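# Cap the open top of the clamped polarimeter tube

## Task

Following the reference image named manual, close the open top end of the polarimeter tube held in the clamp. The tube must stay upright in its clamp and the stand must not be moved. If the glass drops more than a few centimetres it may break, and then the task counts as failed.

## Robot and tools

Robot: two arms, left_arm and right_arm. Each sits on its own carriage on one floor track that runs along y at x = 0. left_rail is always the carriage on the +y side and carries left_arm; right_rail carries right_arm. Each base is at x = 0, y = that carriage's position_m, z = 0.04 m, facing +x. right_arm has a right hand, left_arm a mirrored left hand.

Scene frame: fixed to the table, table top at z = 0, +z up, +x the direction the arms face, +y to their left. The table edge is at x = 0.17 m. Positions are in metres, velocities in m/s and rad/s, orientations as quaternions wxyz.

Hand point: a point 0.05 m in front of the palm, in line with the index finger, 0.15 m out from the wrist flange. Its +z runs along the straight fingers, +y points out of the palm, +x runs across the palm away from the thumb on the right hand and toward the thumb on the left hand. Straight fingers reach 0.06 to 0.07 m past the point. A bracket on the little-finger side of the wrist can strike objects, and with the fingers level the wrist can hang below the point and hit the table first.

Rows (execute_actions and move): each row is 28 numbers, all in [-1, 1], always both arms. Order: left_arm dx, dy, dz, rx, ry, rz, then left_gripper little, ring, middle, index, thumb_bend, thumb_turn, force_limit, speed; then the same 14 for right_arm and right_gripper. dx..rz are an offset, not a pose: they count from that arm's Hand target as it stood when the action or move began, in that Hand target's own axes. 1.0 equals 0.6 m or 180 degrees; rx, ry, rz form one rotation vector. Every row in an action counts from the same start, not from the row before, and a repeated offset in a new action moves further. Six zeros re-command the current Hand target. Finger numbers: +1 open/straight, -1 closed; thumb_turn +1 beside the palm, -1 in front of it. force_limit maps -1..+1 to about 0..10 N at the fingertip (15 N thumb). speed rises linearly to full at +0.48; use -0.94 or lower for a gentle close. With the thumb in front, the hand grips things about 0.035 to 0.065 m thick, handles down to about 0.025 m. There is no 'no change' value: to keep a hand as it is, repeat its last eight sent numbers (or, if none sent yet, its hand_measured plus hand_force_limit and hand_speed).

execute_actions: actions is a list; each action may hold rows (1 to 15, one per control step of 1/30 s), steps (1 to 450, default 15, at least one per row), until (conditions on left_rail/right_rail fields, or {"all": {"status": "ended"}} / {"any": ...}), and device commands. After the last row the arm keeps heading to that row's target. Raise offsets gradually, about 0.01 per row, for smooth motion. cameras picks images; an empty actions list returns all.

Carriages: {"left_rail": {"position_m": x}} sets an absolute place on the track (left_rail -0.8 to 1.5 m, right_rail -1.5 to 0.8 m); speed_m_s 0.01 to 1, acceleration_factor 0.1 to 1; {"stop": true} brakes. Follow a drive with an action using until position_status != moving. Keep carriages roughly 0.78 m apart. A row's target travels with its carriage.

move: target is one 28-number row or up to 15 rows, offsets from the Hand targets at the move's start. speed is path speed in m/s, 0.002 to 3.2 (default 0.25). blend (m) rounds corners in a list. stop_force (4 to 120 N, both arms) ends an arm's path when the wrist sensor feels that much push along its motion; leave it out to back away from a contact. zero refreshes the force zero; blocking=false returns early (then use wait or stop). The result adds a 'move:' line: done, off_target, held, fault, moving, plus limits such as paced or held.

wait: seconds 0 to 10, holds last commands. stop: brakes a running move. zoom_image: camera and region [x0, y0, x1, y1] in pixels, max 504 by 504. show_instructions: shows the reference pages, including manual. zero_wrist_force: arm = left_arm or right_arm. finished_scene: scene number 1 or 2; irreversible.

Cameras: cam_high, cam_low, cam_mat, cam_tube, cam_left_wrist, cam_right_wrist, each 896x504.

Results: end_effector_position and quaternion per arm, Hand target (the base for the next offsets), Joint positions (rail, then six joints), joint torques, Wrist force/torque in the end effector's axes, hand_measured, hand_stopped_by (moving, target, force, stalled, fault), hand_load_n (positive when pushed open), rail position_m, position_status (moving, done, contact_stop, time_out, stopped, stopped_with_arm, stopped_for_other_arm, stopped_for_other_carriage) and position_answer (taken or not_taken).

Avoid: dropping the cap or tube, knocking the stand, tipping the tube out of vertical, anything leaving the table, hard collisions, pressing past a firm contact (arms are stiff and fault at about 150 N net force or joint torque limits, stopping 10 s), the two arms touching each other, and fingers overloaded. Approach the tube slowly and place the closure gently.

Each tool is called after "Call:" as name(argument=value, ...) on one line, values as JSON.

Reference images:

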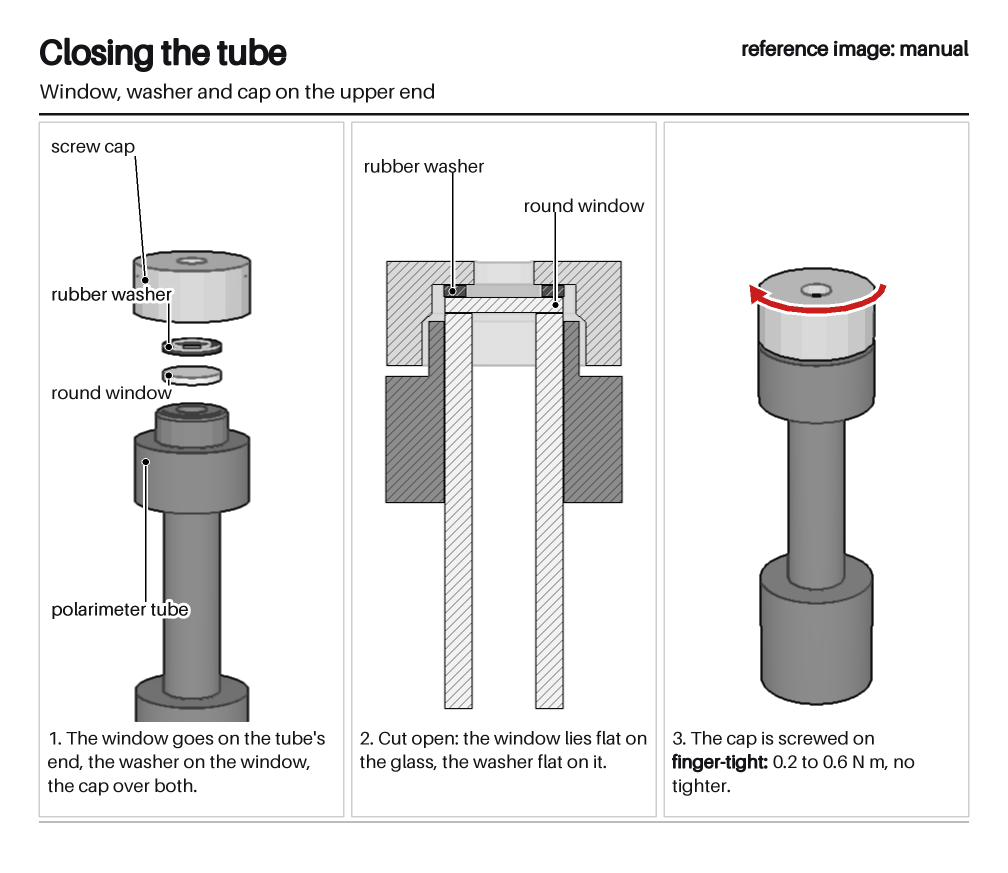

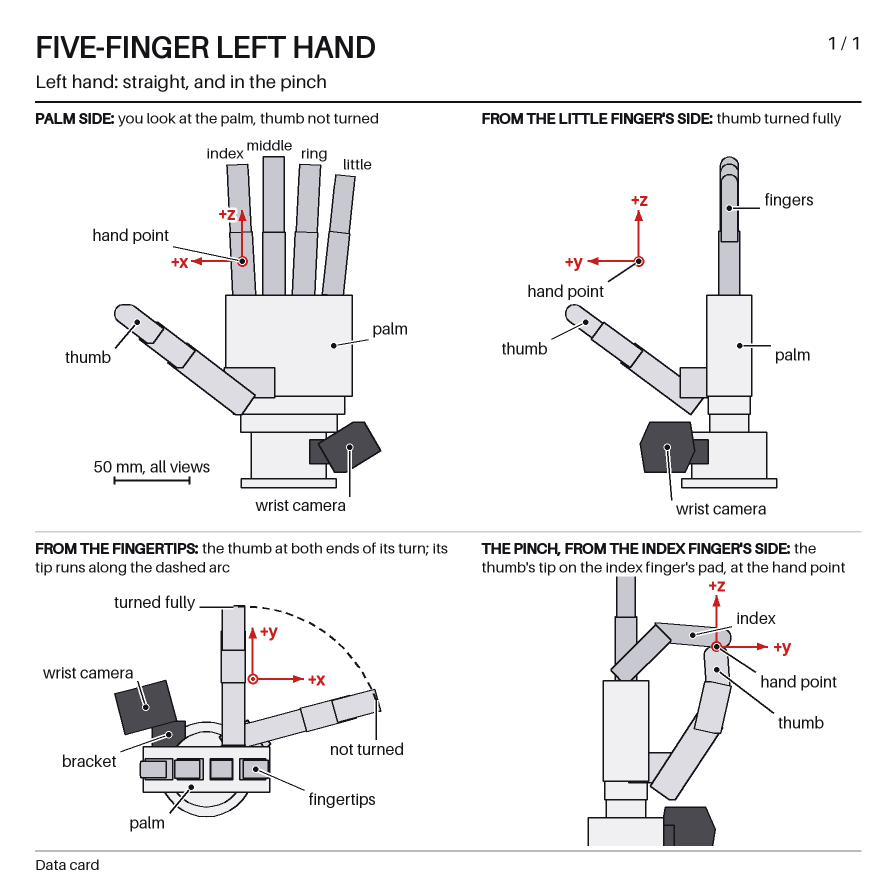

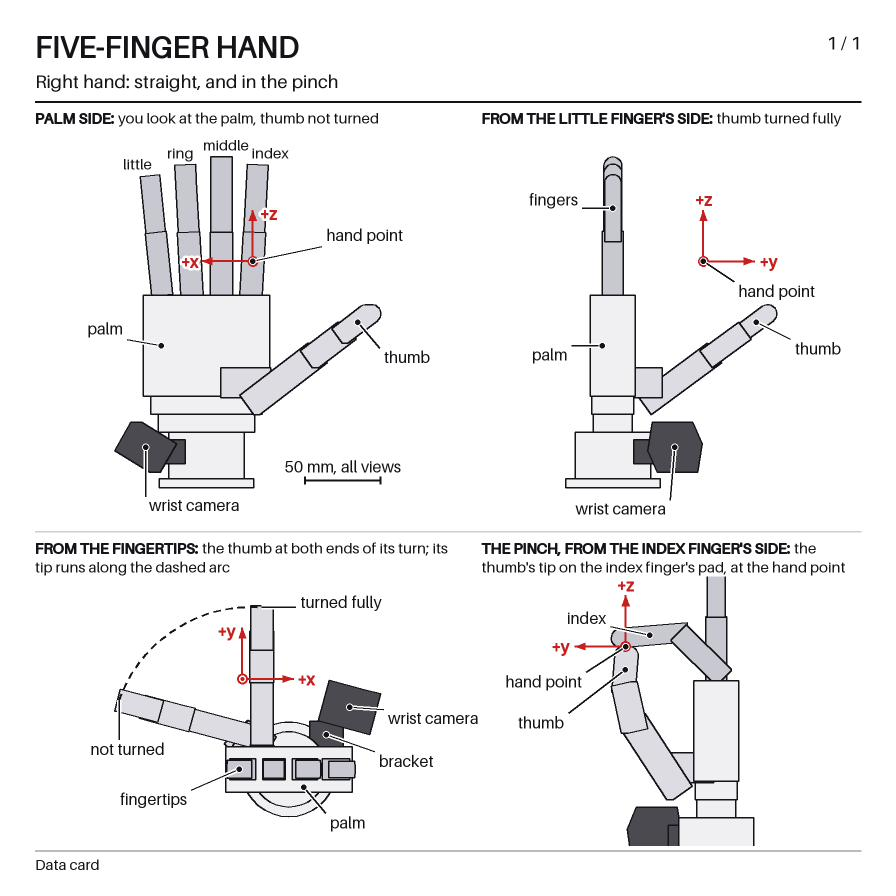

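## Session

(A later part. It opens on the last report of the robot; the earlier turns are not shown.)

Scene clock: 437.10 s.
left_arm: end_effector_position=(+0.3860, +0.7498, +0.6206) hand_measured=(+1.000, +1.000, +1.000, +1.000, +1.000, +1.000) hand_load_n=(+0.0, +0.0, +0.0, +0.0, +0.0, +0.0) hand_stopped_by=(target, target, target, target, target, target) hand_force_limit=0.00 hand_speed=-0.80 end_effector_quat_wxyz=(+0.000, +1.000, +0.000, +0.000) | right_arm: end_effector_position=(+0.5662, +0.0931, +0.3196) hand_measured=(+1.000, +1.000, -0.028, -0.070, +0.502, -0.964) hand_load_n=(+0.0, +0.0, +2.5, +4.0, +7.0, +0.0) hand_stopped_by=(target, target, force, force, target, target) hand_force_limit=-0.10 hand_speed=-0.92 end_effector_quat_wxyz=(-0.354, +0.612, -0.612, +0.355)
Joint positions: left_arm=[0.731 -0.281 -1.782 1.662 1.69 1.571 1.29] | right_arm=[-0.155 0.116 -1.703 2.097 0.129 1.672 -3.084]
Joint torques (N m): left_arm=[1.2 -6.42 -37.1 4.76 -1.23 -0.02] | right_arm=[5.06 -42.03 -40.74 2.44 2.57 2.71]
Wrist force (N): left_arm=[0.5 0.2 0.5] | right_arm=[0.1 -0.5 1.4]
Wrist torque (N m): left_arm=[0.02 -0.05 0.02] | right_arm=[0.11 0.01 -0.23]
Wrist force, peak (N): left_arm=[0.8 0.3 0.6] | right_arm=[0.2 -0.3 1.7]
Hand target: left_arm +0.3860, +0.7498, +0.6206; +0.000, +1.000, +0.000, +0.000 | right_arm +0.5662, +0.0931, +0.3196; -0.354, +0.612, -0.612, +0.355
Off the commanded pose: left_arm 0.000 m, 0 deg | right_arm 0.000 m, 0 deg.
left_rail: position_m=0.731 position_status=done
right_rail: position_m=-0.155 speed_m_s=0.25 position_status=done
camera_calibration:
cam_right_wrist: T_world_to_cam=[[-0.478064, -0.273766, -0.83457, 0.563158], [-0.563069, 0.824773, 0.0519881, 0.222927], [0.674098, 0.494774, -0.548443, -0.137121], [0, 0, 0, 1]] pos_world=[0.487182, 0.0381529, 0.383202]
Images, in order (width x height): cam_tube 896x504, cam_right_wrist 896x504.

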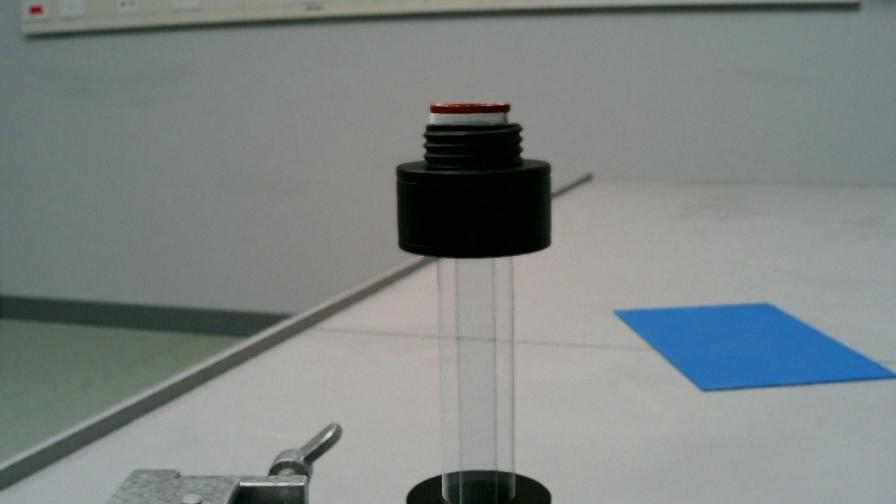

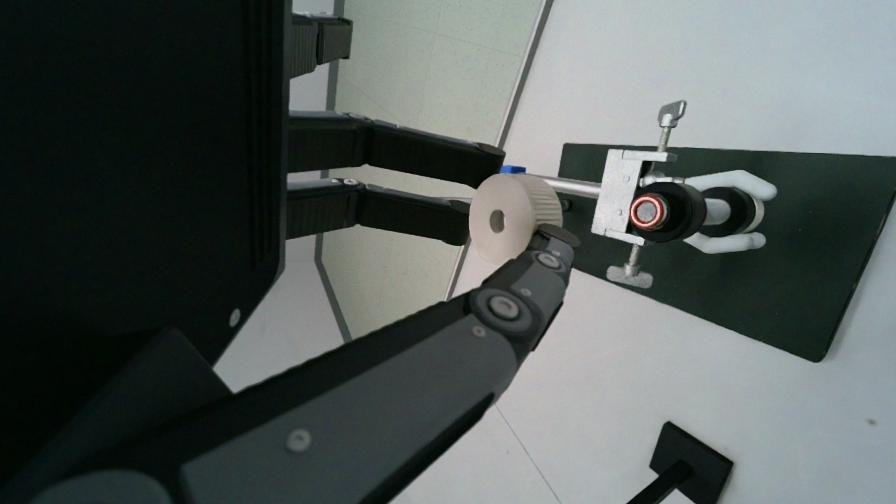

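Call:
move(target=[0,0,0,0,0,0,1,1,1,1,1,1,0,-0.8, 0.00667,0.10545,0.04934,0,0,0,1,1,-0.3,-0.3,0.5,-0.965,-0.1,-0.92], speed=0.06, cameras=["cam_right_wrist","cam_tube"])

Call:
zoom_image(camera="cam_tube", region=[370, 0, 570, 180])

Call:
zoom_image(camera="cam_right_wrist", region=[440, 140, 640, 310])

Scene clock: 439.43 s.
left_arm: end_effector_position=(+0.3860, +0.7498, +0.6206) hand_measured=(+1.000, +1.000, +1.000, +1.000, +1.000, +1.000) hand_load_n=(+0.5, +0.0, +0.0, +0.0, +0.0, +0.0) hand_stopped_by=(target, target, target, target, target, target) hand_force_limit=0.00 hand_speed=-0.80 end_effector_quat_wxyz=(+0.000, +1.000, +0.000, +0.000) | right_arm: end_effector_position=(+0.5604, +0.0891, +0.2501) hand_measured=(+1.000, +1.000, -0.028, -0.070, +0.502, -0.964) hand_load_n=(+0.0, +0.0, +2.5, +4.0, +7.5, +0.0) hand_stopped_by=(target, target, force, force, target, target) hand_force_limit=-0.10 hand_speed=-0.92 end_effector_quat_wxyz=(-0.354, +0.612, -0.612, +0.355)
Joint positions: left_arm=[0.731 -0.281 -1.782 1.662 1.69 1.571 1.29] | right_arm=[-0.155 0.107 -1.656 2.192 -0.013 1.664 -3.088]
Joint torques (N m): left_arm=[2.11 -8 -36.47 4.94 -1.29 0.12] | right_arm=[-16.4 -10.23 -29.08 -2.6 -2.31 -3.55]
Wrist force (N): left_arm=[0.5 -0.1 0.4] | right_arm=[0.5 0.0 0.8]
Wrist torque (N m): left_arm=[-0.02 -0.06 0.04] | right_arm=[0.20 -0.04 0.06]
Wrist force, peak (N): left_arm=[0.9 -0.2 0.1] | right_arm=[0.1 0.1 1.7]
Hand target: left_arm +0.3860, +0.7498, +0.6206; +0.000, +1.000, +0.000, +0.000 | right_arm +0.5604, +0.0891, +0.2500; -0.354, +0.612, -0.612, +0.355
Off the commanded pose: left_arm 0.000 m, 0 deg | right_arm 0.000 m, 0 deg.
left_rail: position_m=0.731 position_status=done
right_rail: position_m=-0.155 speed_m_s=0.25 position_status=done
move: done
camera_calibration:
cam_right_wrist: T_world_to_cam=[[-0.478064, -0.273766, -0.83457, 0.501371], [-0.563069, 0.824773, 0.0519881, 0.226569], [0.674098, 0.494774, -0.548443, -0.169294], [0, 0, 0, 1]] pos_world=[0.481382, 0.0341529, 0.313802]
Images, in order (width x height): cam_tube 896x504, cam_right_wrist 896x504.

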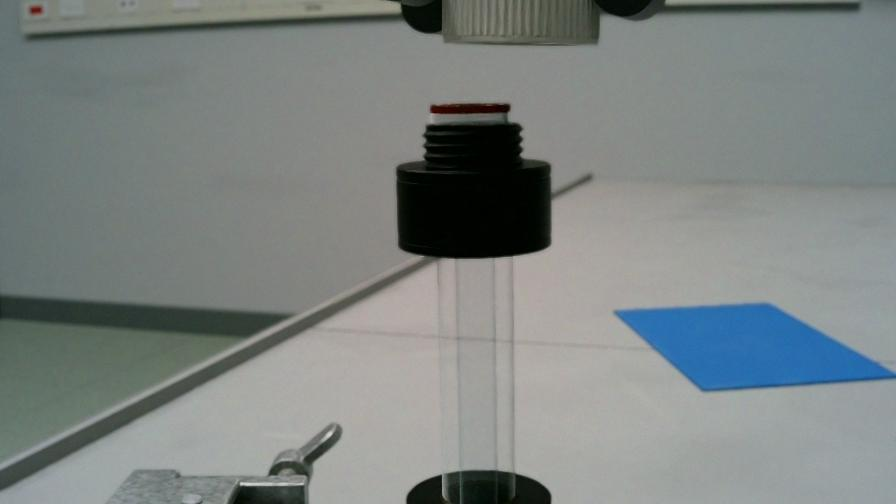

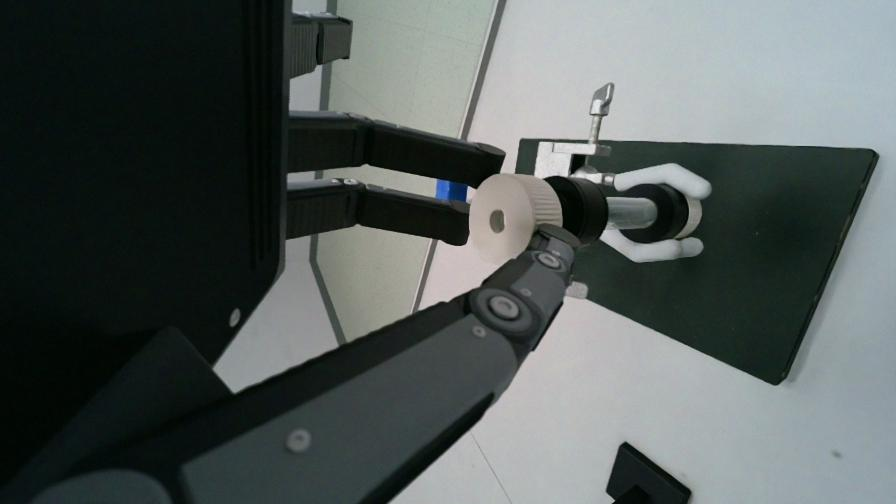

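Scaled by 2.520.

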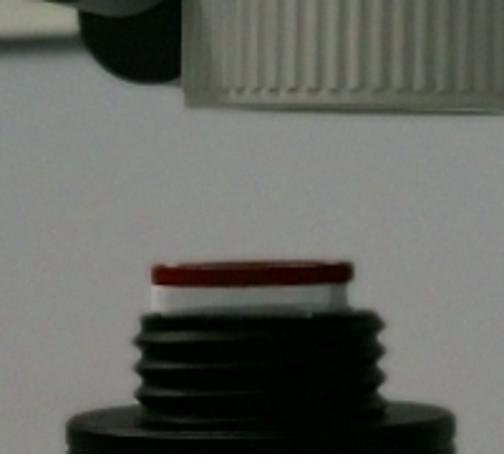

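Scaled by 2.520.

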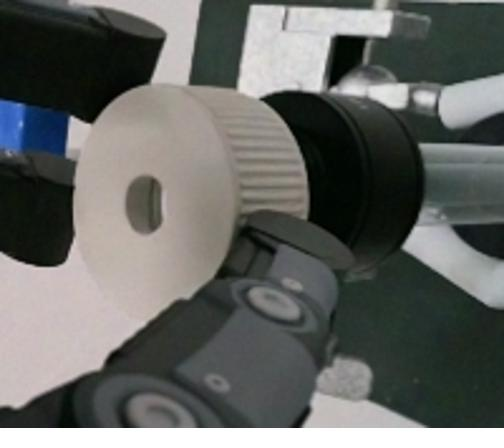

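Call:
move(target=[0,0,0,0,0,0,1,1,1,1,1,1,0,-0.8, -0.00333,-0.00758,0.01314,0,0,0,1,1,-0.3,-0.3,0.5,-0.965,-0.1,-0.92], speed=0.03, cameras=["cam_right_wrist","cam_tube","cam_high"])

Call:
zoom_image(camera="cam_tube", region=[370, 0, 570, 180])

Call:
zoom_image(camera="cam_right_wrist", region=[440, 120, 720, 300])

Call:
zoom_image(camera="cam_high", region=[340, 140, 460, 260])

Scene clock: 441.30 s.
left_arm: end_effector_position=(+0.3860, +0.7498, +0.6206) hand_measured=(+1.000, +1.000, +1.000, +1.000, +1.000, +1.000) hand_load_n=(+0.0, +0.0, +0.0, +0.0, +0.0, +0.0) hand_stopped_by=(target, target, target, target, target, target) hand_force_limit=0.00 hand_speed=-0.80 end_effector_quat_wxyz=(+0.000, +1.000, +0.000, +0.000) | right_arm: end_effector_position=(+0.5694, +0.0911, +0.2500) hand_measured=(+1.000, +1.000, -0.028, -0.070, +0.502, -0.964) hand_load_n=(+0.0, +0.0, +2.5, +4.5, +7.0, +0.0) hand_stopped_by=(target, target, force, force, target, target) hand_force_limit=-0.10 hand_speed=-0.92 end_effector_quat_wxyz=(-0.354, +0.612, -0.612, +0.355)
Joint positions: left_arm=[0.731 -0.281 -1.782 1.662 1.69 1.571 1.29] | right_arm=[-0.155 0.109 -1.639 2.178 -0.015 1.667 -3.087]
Joint torques (N m): left_arm=[1.53 -4.87 -36.02 4.76 -1.7 -0.12] | right_arm=[8.51 -13.49 -41.69 -2.43 2.83 3.28]
Wrist force (N): left_arm=[0.5 0.0 0.0] | right_arm=[0.1 0.0 1.2]
Wrist torque (N m): left_arm=[0.02 -0.07 0.03] | right_arm=[0.19 0.00 -0.13]
Wrist force, peak (N): left_arm=[1.0 0.3 0.3] | right_arm=[0.0 0.1 1.3]
Hand target: left_arm +0.3860, +0.7498, +0.6206; +0.000, +1.000, +0.000, +0.000 | right_arm +0.5695, +0.0911, +0.2500; -0.354, +0.612, -0.612, +0.355
Off the commanded pose: left_arm 0.000 m, 0 deg | right_arm 0.000 m, 0 deg.
left_rail: position_m=0.731 position_status=done
right_rail: position_m=-0.155 speed_m_s=0.25 position_status=done
move: done
camera_calibration:
cam_right_wrist: T_world_to_cam=[[-0.478064, -0.273766, -0.83457, 0.506007], [-0.563069, 0.824773, 0.0519881, 0.229941], [0.674098, 0.494774, -0.548443, -0.176392], [0, 0, 0, 1]] pos_world=[0.490282, 0.0361529, 0.313602]
Images, in order (width x height): cam_high 896x504, cam_tube 896x504, cam_right_wrist 896x504.

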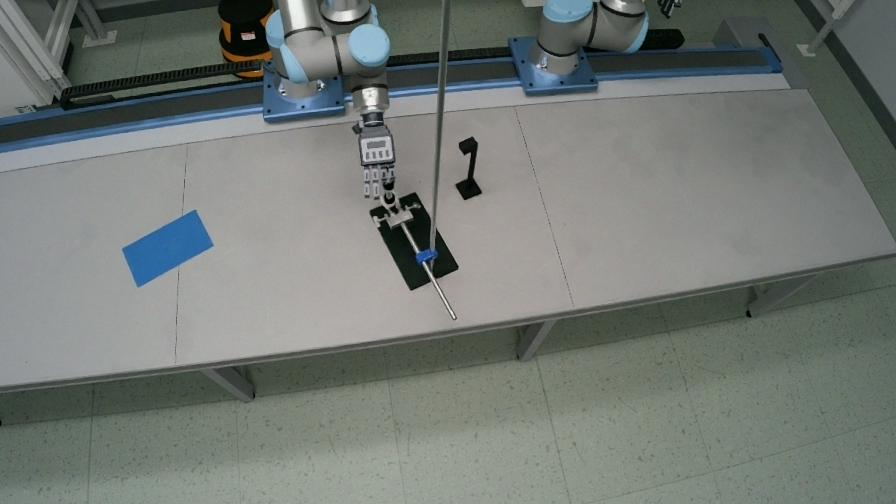

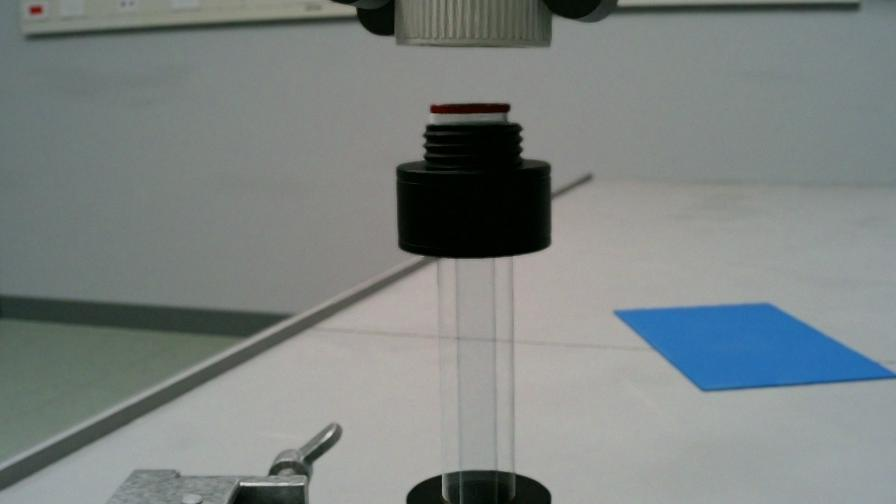

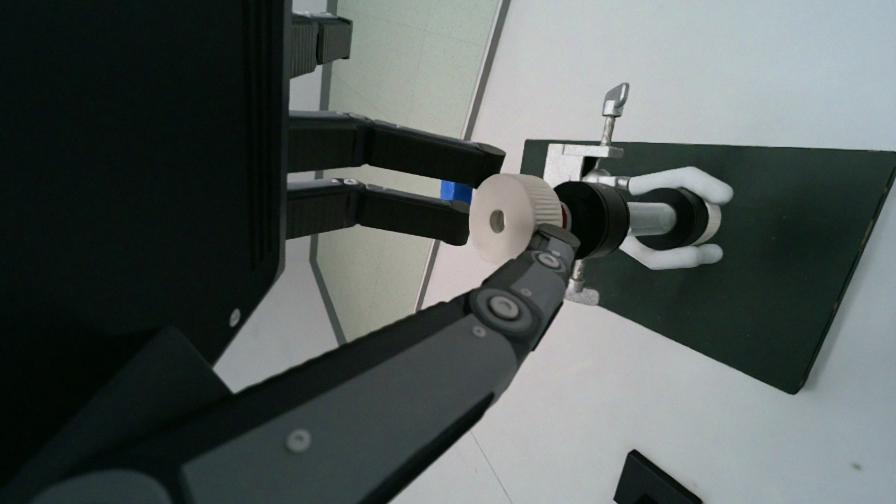

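Scaled by 2.520.

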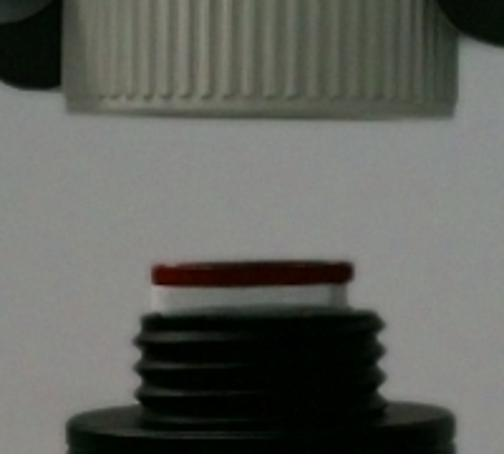

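Scaled by 1.800.

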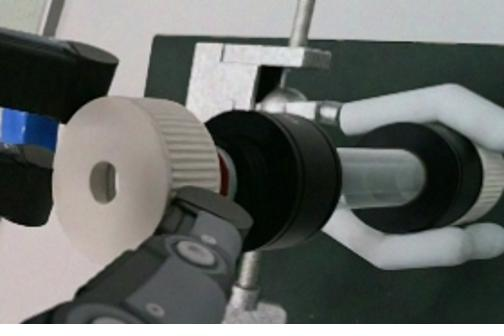

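Scaled by 4.200.

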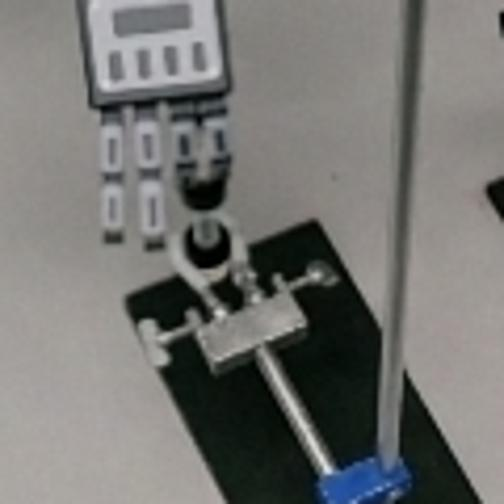

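Call:
move(target=[0,0,0,0,0,0,1,1,1,1,1,1,0,-0.8, 0.01583,0.0095,-0.01645,0,-0.433,-0.25,1,1,-0.3,-0.3,0.5,-0.965,-0.1,-0.92], speed=0.25, cameras=["cam_right_wrist","cam_tube"])

Call:
zoom_image(camera="cam_tube", region=[370, 0, 570, 180])

Call:
zoom_image(camera="cam_right_wrist", region=[440, 120, 720, 300])

Scene clock: 446.60 s.
left_arm: end_effector_position=(+0.3860, +0.7498, +0.6206) hand_measured=(+1.000, +1.000, +1.000, +1.000, +1.000, +1.000) hand_load_n=(+0.0, +0.0, +0.0, +0.0, +0.0, +0.0) hand_stopped_by=(target, target, target, target, target, target) hand_force_limit=0.00 hand_speed=-0.80 end_effector_quat_wxyz=(+0.000, +1.000, +0.000, +0.000) | right_arm: end_effector_position=(+0.5581, +0.0816, +0.2499) hand_measured=(+1.000, +1.000, -0.028, -0.070, +0.502, -0.964) hand_load_n=(+0.0, +0.0, +2.5, +4.5, +7.0, +0.0) hand_stopped_by=(target, target, force, force, target, target) hand_force_limit=-0.10 hand_speed=-0.92 end_effector_quat_wxyz=(-0.500, +0.866, +0.000, +0.002)
Joint positions: left_arm=[0.731 -0.281 -1.782 1.662 1.69 1.571 1.29] | right_arm=[-0.155 -0.24 -1.144 1.889 1.211 0.571 -5.165]
Joint torques (N m): left_arm=[2.03 -6.01 -36.62 4.93 -1.33 0.22] | right_arm=[7.95 -39.85 -32.31 6.99 1.4 -3.68]
Wrist force (N): left_arm=[0.3 0.0 0.1] | right_arm=[0.5 -0.4 0.5]
Wrist torque (N m): left_arm=[0.00 -0.05 0.02] | right_arm=[0.11 -0.04 0.03]
Wrist force, peak (N): left_arm=[0.7 -0.1 0.8] | right_arm=[0.5 -0.2 1.7]
Hand target: left_arm +0.3860, +0.7498, +0.6206; +0.000, +1.000, +0.000, +0.000 | right_arm +0.5581, +0.0816, +0.2499; -0.500, +0.866, +0.000, +0.001
Off the commanded pose: left_arm 0.000 m, 0 deg | right_arm 0.000 m, 0 deg.
left_rail: position_m=0.731 position_status=done
right_rail: position_m=-0.155 speed_m_s=0.25 position_status=done
move: done
camera_calibration:
cam_right_wrist: T_world_to_cam=[[0.275629, -0.480981, -0.832278, 0.0937672], [-0.825062, -0.562652, 0.0519225, 0.490897], [-0.493256, 0.672369, -0.551922, 0.473728], [0, 0, 0, 1]] pos_world=[0.612844, 0.00278431, 0.314013]
Images, in order (width x height): cam_tube 896x504, cam_right_wrist 896x504.

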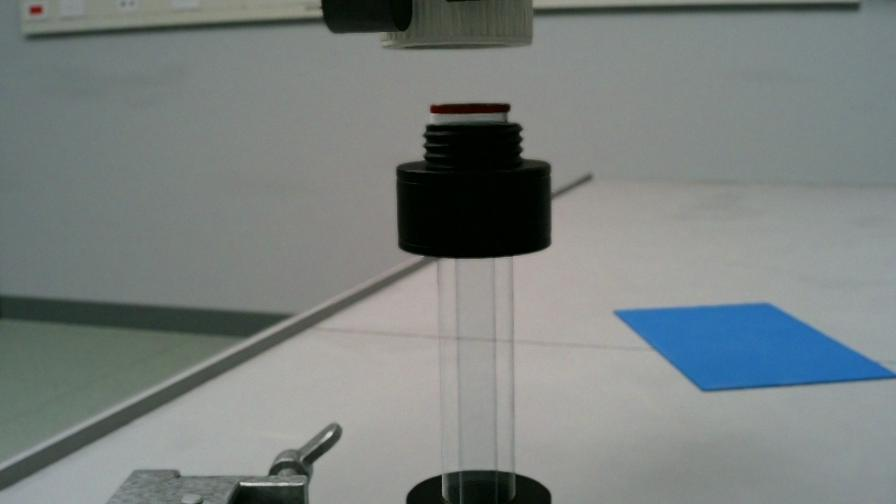

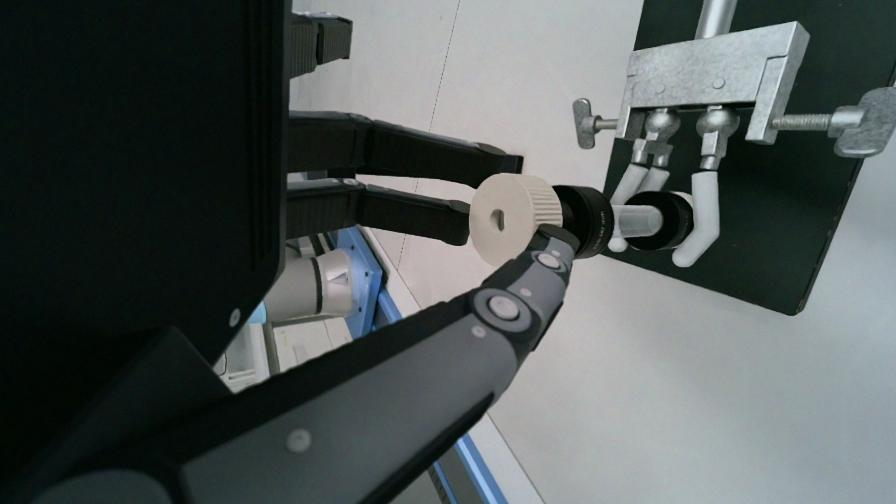

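Scaled by 2.520.

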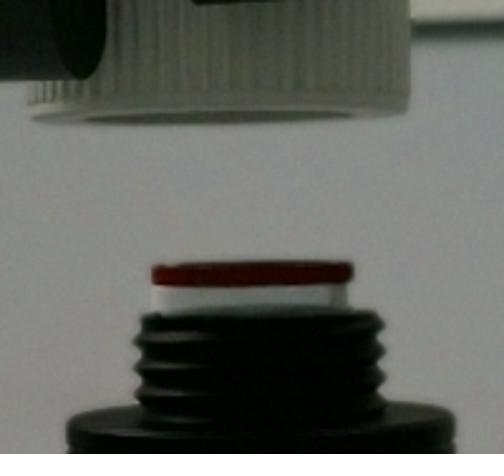

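Scaled by 1.800.

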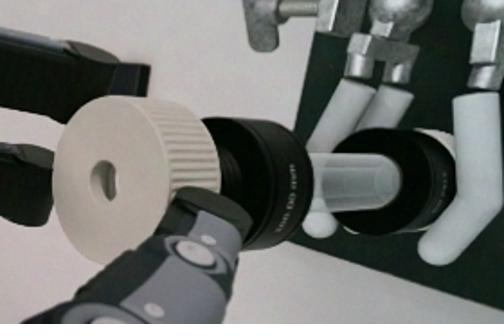

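Call:
move(target=[0,0,0,0,0,0,1,1,1,1,1,1,0,-0.8, -0.0105,-0.007,0.01212,0,0,0,1,1,-0.3,-0.3,0.5,-0.965,-0.1,-0.92], speed=0.05, cameras=["cam_right_wrist","cam_tube"])

Call:
zoom_image(camera="cam_tube", region=[370, 0, 570, 180])

Call:
zoom_image(camera="cam_right_wrist", region=[440, 120, 720, 300])

Scene clock: 448.87 s.
left_arm: end_effector_position=(+0.3860, +0.7498, +0.6206) hand_measured=(+1.000, +1.000, +1.000, +1.000, +1.000, +1.000) hand_load_n=(+0.0, +0.0, +0.0, +0.0, +0.0, +0.0) hand_stopped_by=(target, target, target, target, target, target) hand_force_limit=0.00 hand_speed=-0.80 end_effector_quat_wxyz=(+0.000, +1.000, +0.000, +0.000) | right_arm: end_effector_position=(+0.5519, +0.0899, +0.2499) hand_measured=(+1.000, +1.000, -0.028, -0.070, +0.502, -0.964) hand_load_n=(+0.0, +0.0, +3.0, +4.0, +7.5, +0.0) hand_stopped_by=(target, target, force, force, target, target) hand_force_limit=-0.10 hand_speed=-0.92 end_effector_quat_wxyz=(-0.500, +0.866, +0.000, +0.001)
Joint positions: left_arm=[0.731 -0.281 -1.782 1.662 1.69 1.571 1.29] | right_arm=[-0.155 -0.228 -1.152 1.898 1.194 0.566 -5.146]
Joint torques (N m): left_arm=[3.04 -5.08 -36.06 5.11 -0.94 0.21] | right_arm=[5.93 -76.54 -19.5 1.37 -4.22 3.65]
Wrist force (N): left_arm=[0.6 -0.1 0.6] | right_arm=[0.2 -0.2 0.9]
Wrist torque (N m): left_arm=[-0.03 -0.06 0.03] | right_arm=[0.12 0.00 -0.23]
Wrist force, peak (N): left_arm=[1.0 -0.2 0.4] | right_arm=[0.5 -0.2 1.1]
Hand target: left_arm +0.3860, +0.7498, +0.6206; +0.000, +1.000, +0.000, +0.000 | right_arm +0.5518, +0.0900, +0.2499; -0.500, +0.866, +0.000, +0.001
Off the commanded pose: left_arm 0.000 m, 0 deg | right_arm 0.000 m, 0 deg.
left_rail: position_m=0.731 position_status=done
right_rail: position_m=-0.155 speed_m_s=0.25 position_status=done
move: done
camera_calibration:
cam_right_wrist: T_world_to_cam=[[0.275728, -0.480906, -0.832288, 0.0994105], [-0.824919, -0.56286, 0.05194, 0.490362], [-0.493439, 0.672249, -0.551905, 0.465196], [0, 0, 0, 1]] pos_world=[0.606645, 0.0110848, 0.314013]
Images, in order (width x height): cam_tube 896x504, cam_right_wrist 896x504.

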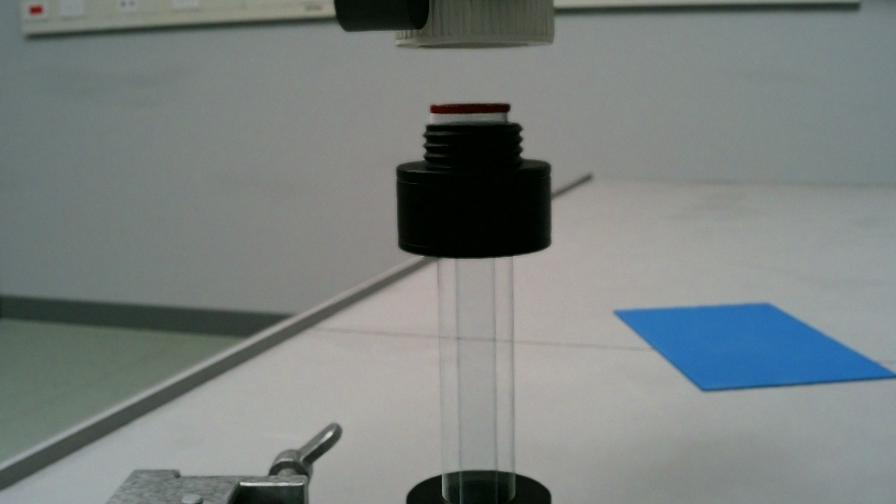

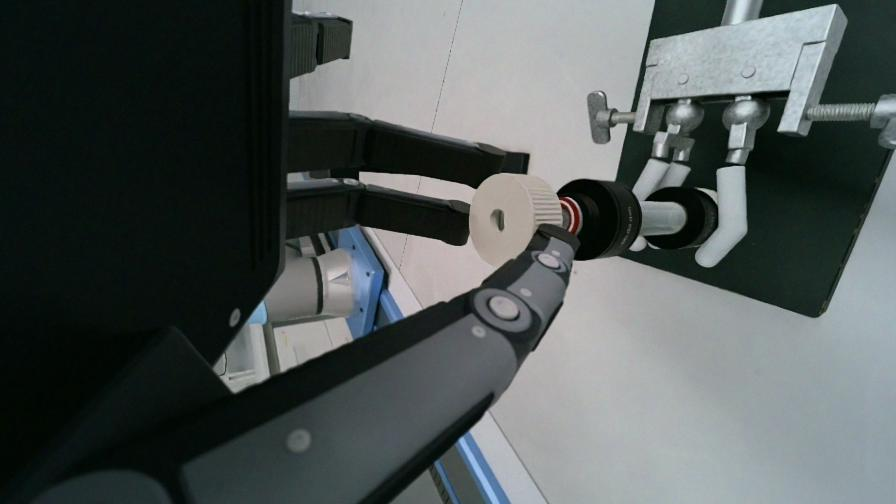

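Scaled by 2.520.

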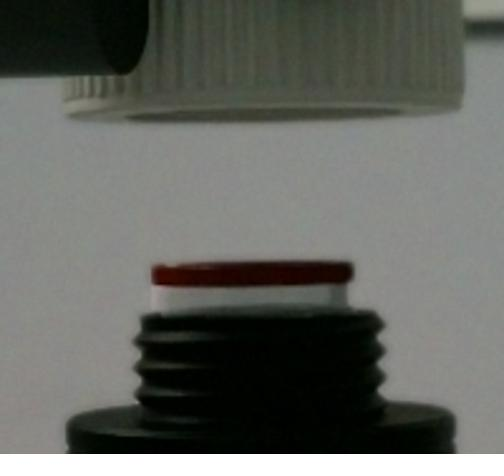

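Scaled by 1.800.

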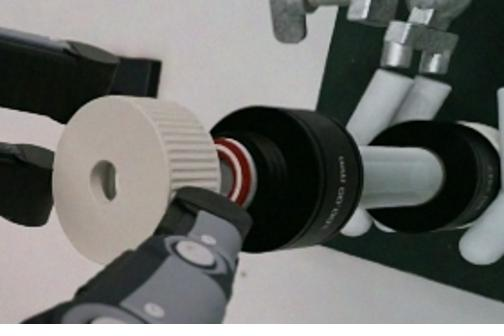

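Call:
move(target=[0,0,0,0,0,0,1,1,1,1,1,1,0,-0.8, 0,0.00417,-0.00722,0,0,0,1,1,-0.3,-0.3,0.5,-0.965,-0.1,-0.92], speed=0.05, cameras=["cam_right_wrist","cam_tube"])

Call:
zoom_image(camera="cam_tube", region=[370, 0, 570, 180])

Call:
zoom_image(camera="cam_right_wrist", region=[440, 120, 720, 300])

Scene clock: 454.80 s.
left_arm: end_effector_position=(+0.3860, +0.7498, +0.6206) hand_measured=(+1.000, +1.000, +1.000, +1.000, +1.000, +1.000) hand_load_n=(+0.0, +0.0, +0.0, +0.0, +0.0, +0.0) hand_stopped_by=(target, target, target, target, target, target) hand_force_limit=0.00 hand_speed=-0.80 end_effector_quat_wxyz=(+0.000, +1.000, +0.000, +0.000) | right_arm: end_effector_position=(+0.5518, +0.0851, +0.2499) hand_measured=(+1.000, +1.000, -0.028, -0.070, +0.502, -0.964) hand_load_n=(+0.0, +0.0, +2.5, +4.0, +7.0, +0.0) hand_stopped_by=(target, target, force, force, target, target) hand_force_limit=-0.10 hand_speed=-0.92 end_effector_quat_wxyz=(-0.500, +0.866, +0.000, +0.002)
Joint positions: left_arm=[0.731 -0.281 -1.782 1.662 1.69 1.571 1.29] | right_arm=[-0.155 -0.237 -1.152 1.901 1.203 0.569 -5.16]
Joint torques (N m): left_arm=[2.47 -5.92 -36.84 4.77 -1.12 -0.14] | right_arm=[-14.64 -41.07 -18.97 6.58 0.88 -3.82]
Wrist force (N): left_arm=[0.5 0.2 0.1] | right_arm=[0.2 -0.5 0.8]
Wrist torque (N m): left_arm=[0.04 -0.07 0.03] | right_arm=[0.08 0.02 0.00]
Wrist force, peak (N): left_arm=[0.8 0.2 0.6] | right_arm=[0.8 -0.3 0.9]
Hand target: left_arm +0.3860, +0.7498, +0.6206; +0.000, +1.000, +0.000, +0.000 | right_arm +0.5518, +0.0850, +0.2499; -0.500, +0.866, +0.000, +0.001
Off the commanded pose: left_arm 0.000 m, 0 deg | right_arm 0.000 m, 0 deg.
left_rail: position_m=0.731 position_status=done
right_rail: position_m=-0.155 speed_m_s=0.25 position_status=done
move: done
camera_calibration:
cam_right_wrist: T_world_to_cam=[[0.275797, -0.480859, -0.832292, 0.0970614], [-0.824896, -0.562899, 0.0518695, 0.487669], [-0.493439, 0.67225, -0.551905, 0.468422], [0, 0, 0, 1]] pos_world=[0.606645, 0.00628481, 0.314013]
Images, in order (width x height): cam_tube 896x504, cam_right_wrist 896x504.

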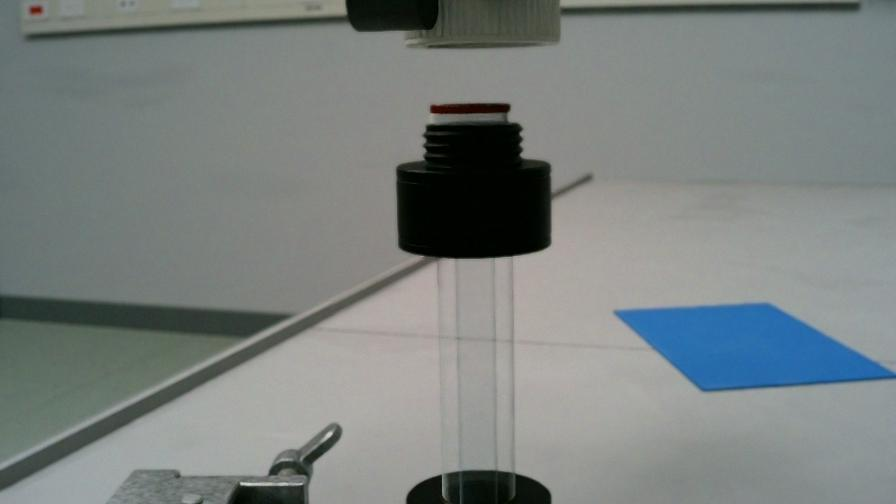

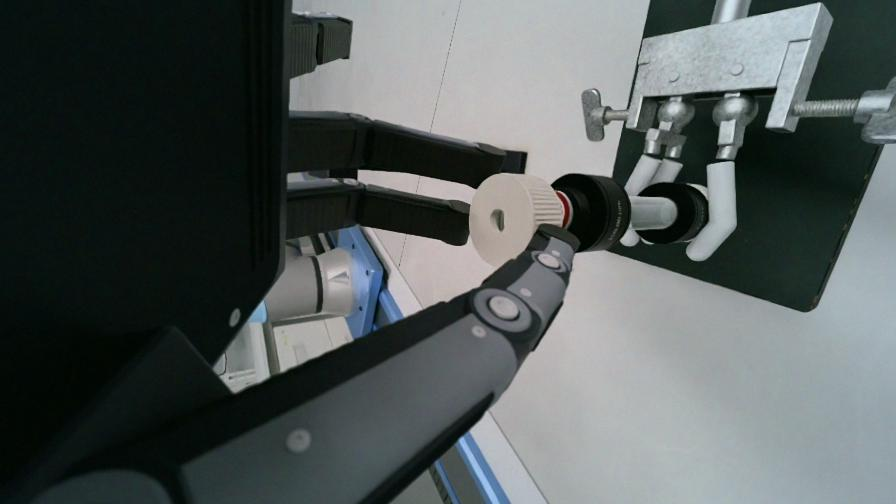

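Scaled by 2.520.

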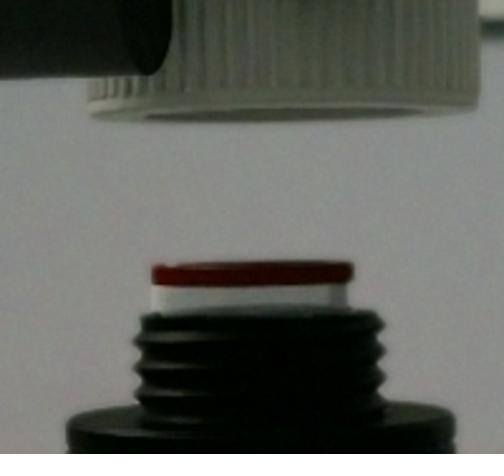

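Scaled by 1.800.

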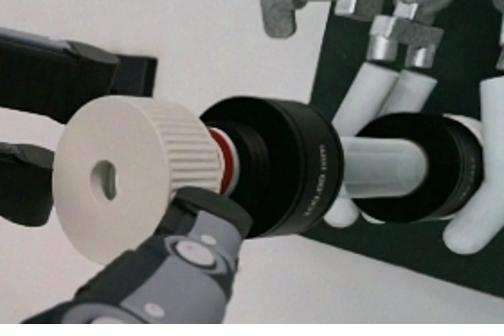

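Call:
move(target=[0,0,0,0,0,0,1,1,1,1,1,1,0,-0.8, 0.00325,0,0,0,0,0,1,1,-0.3,-0.3,0.5,-0.965,-0.1,-0.92], speed=0.05, cameras=["cam_right_wrist","cam_tube"])

Call:
zoom_image(camera="cam_tube", region=[370, 0, 570, 180])

Call:
zoom_image(camera="cam_right_wrist", region=[440, 120, 720, 300])

Scene clock: 456.03 s.
left_arm: end_effector_position=(+0.3860, +0.7498, +0.6206) hand_measured=(+1.000, +1.000, +1.000, +1.000, +1.000, +1.000) hand_load_n=(+0.0, +0.0, +0.0, +0.0, +0.0, +0.0) hand_stopped_by=(target, target, target, target, target, target) hand_force_limit=0.00 hand_speed=-0.80 end_effector_quat_wxyz=(+0.000, +1.000, +0.000, +0.000) | right_arm: end_effector_position=(+0.5537, +0.0850, +0.2499) hand_measured=(+1.000, +1.000, -0.028, -0.070, +0.502, -0.964) hand_load_n=(+0.0, +0.0, +3.0, +4.0, +7.0, +0.0) hand_stopped_by=(target, target, force, force, target, target) hand_force_limit=-0.10 hand_speed=-0.92 end_effector_quat_wxyz=(-0.500, +0.866, +0.000, +0.002)
Joint positions: left_arm=[0.731 -0.281 -1.782 1.662 1.69 1.571 1.29] | right_arm=[-0.155 -0.236 -1.149 1.897 1.204 0.569 -5.159]
Joint torques (N m): left_arm=[3.16 -6.07 -37.03 4.79 -1.11 0.15] | right_arm=[7 -40.39 -33.44 6.89 -3.64 3.88]
Wrist force (N): left_arm=[0.4 0.1 0.1] | right_arm=[0.4 0.0 0.6]
Wrist torque (N m): left_arm=[0.03 -0.05 0.02] | right_arm=[0.17 -0.02 -0.14]
Wrist force, peak (N): left_arm=[0.6 0.4 0.8] | right_arm=[0.5 -0.4 1.1]
Hand target: left_arm +0.3860, +0.7498, +0.6206; +0.000, +1.000, +0.000, +0.000 | right_arm +0.5538, +0.0850, +0.2499; -0.500, +0.866, +0.000, +0.001
Off the commanded pose: left_arm 0.000 m, 0 deg | right_arm 0.000 m, 0 deg.
left_rail: position_m=0.731 position_status=done
right_rail: position_m=-0.155 speed_m_s=0.25 position_status=done
move: done
camera_calibration:
cam_right_wrist: T_world_to_cam=[[0.275728, -0.480906, -0.832288, 0.0965577], [-0.824919, -0.56286, 0.05194, 0.489089], [-0.493439, 0.672249, -0.551905, 0.469378], [0, 0, 0, 1]] pos_world=[0.608445, 0.00618476, 0.314013]
Images, in order (width x height): cam_tube 896x504, cam_right_wrist 896x504.

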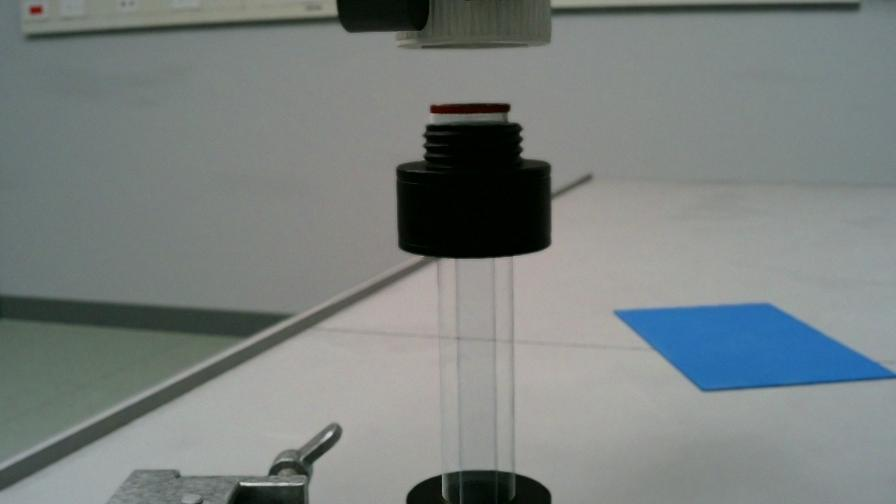

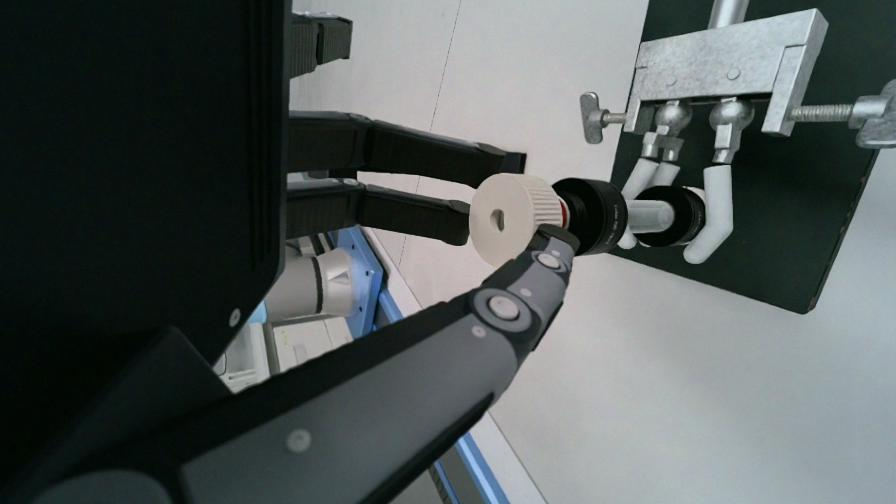

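Scaled by 2.520.

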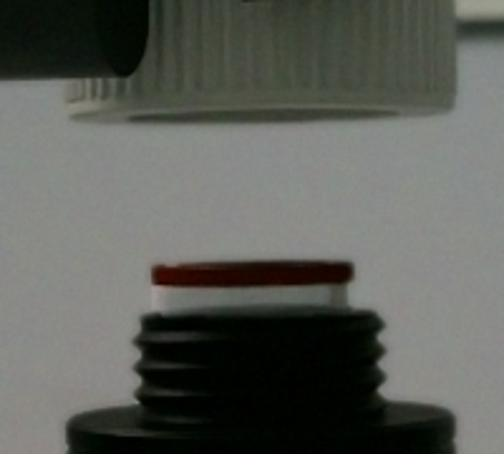

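Scaled by 1.800.

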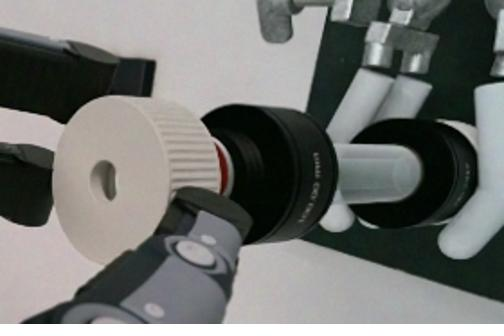

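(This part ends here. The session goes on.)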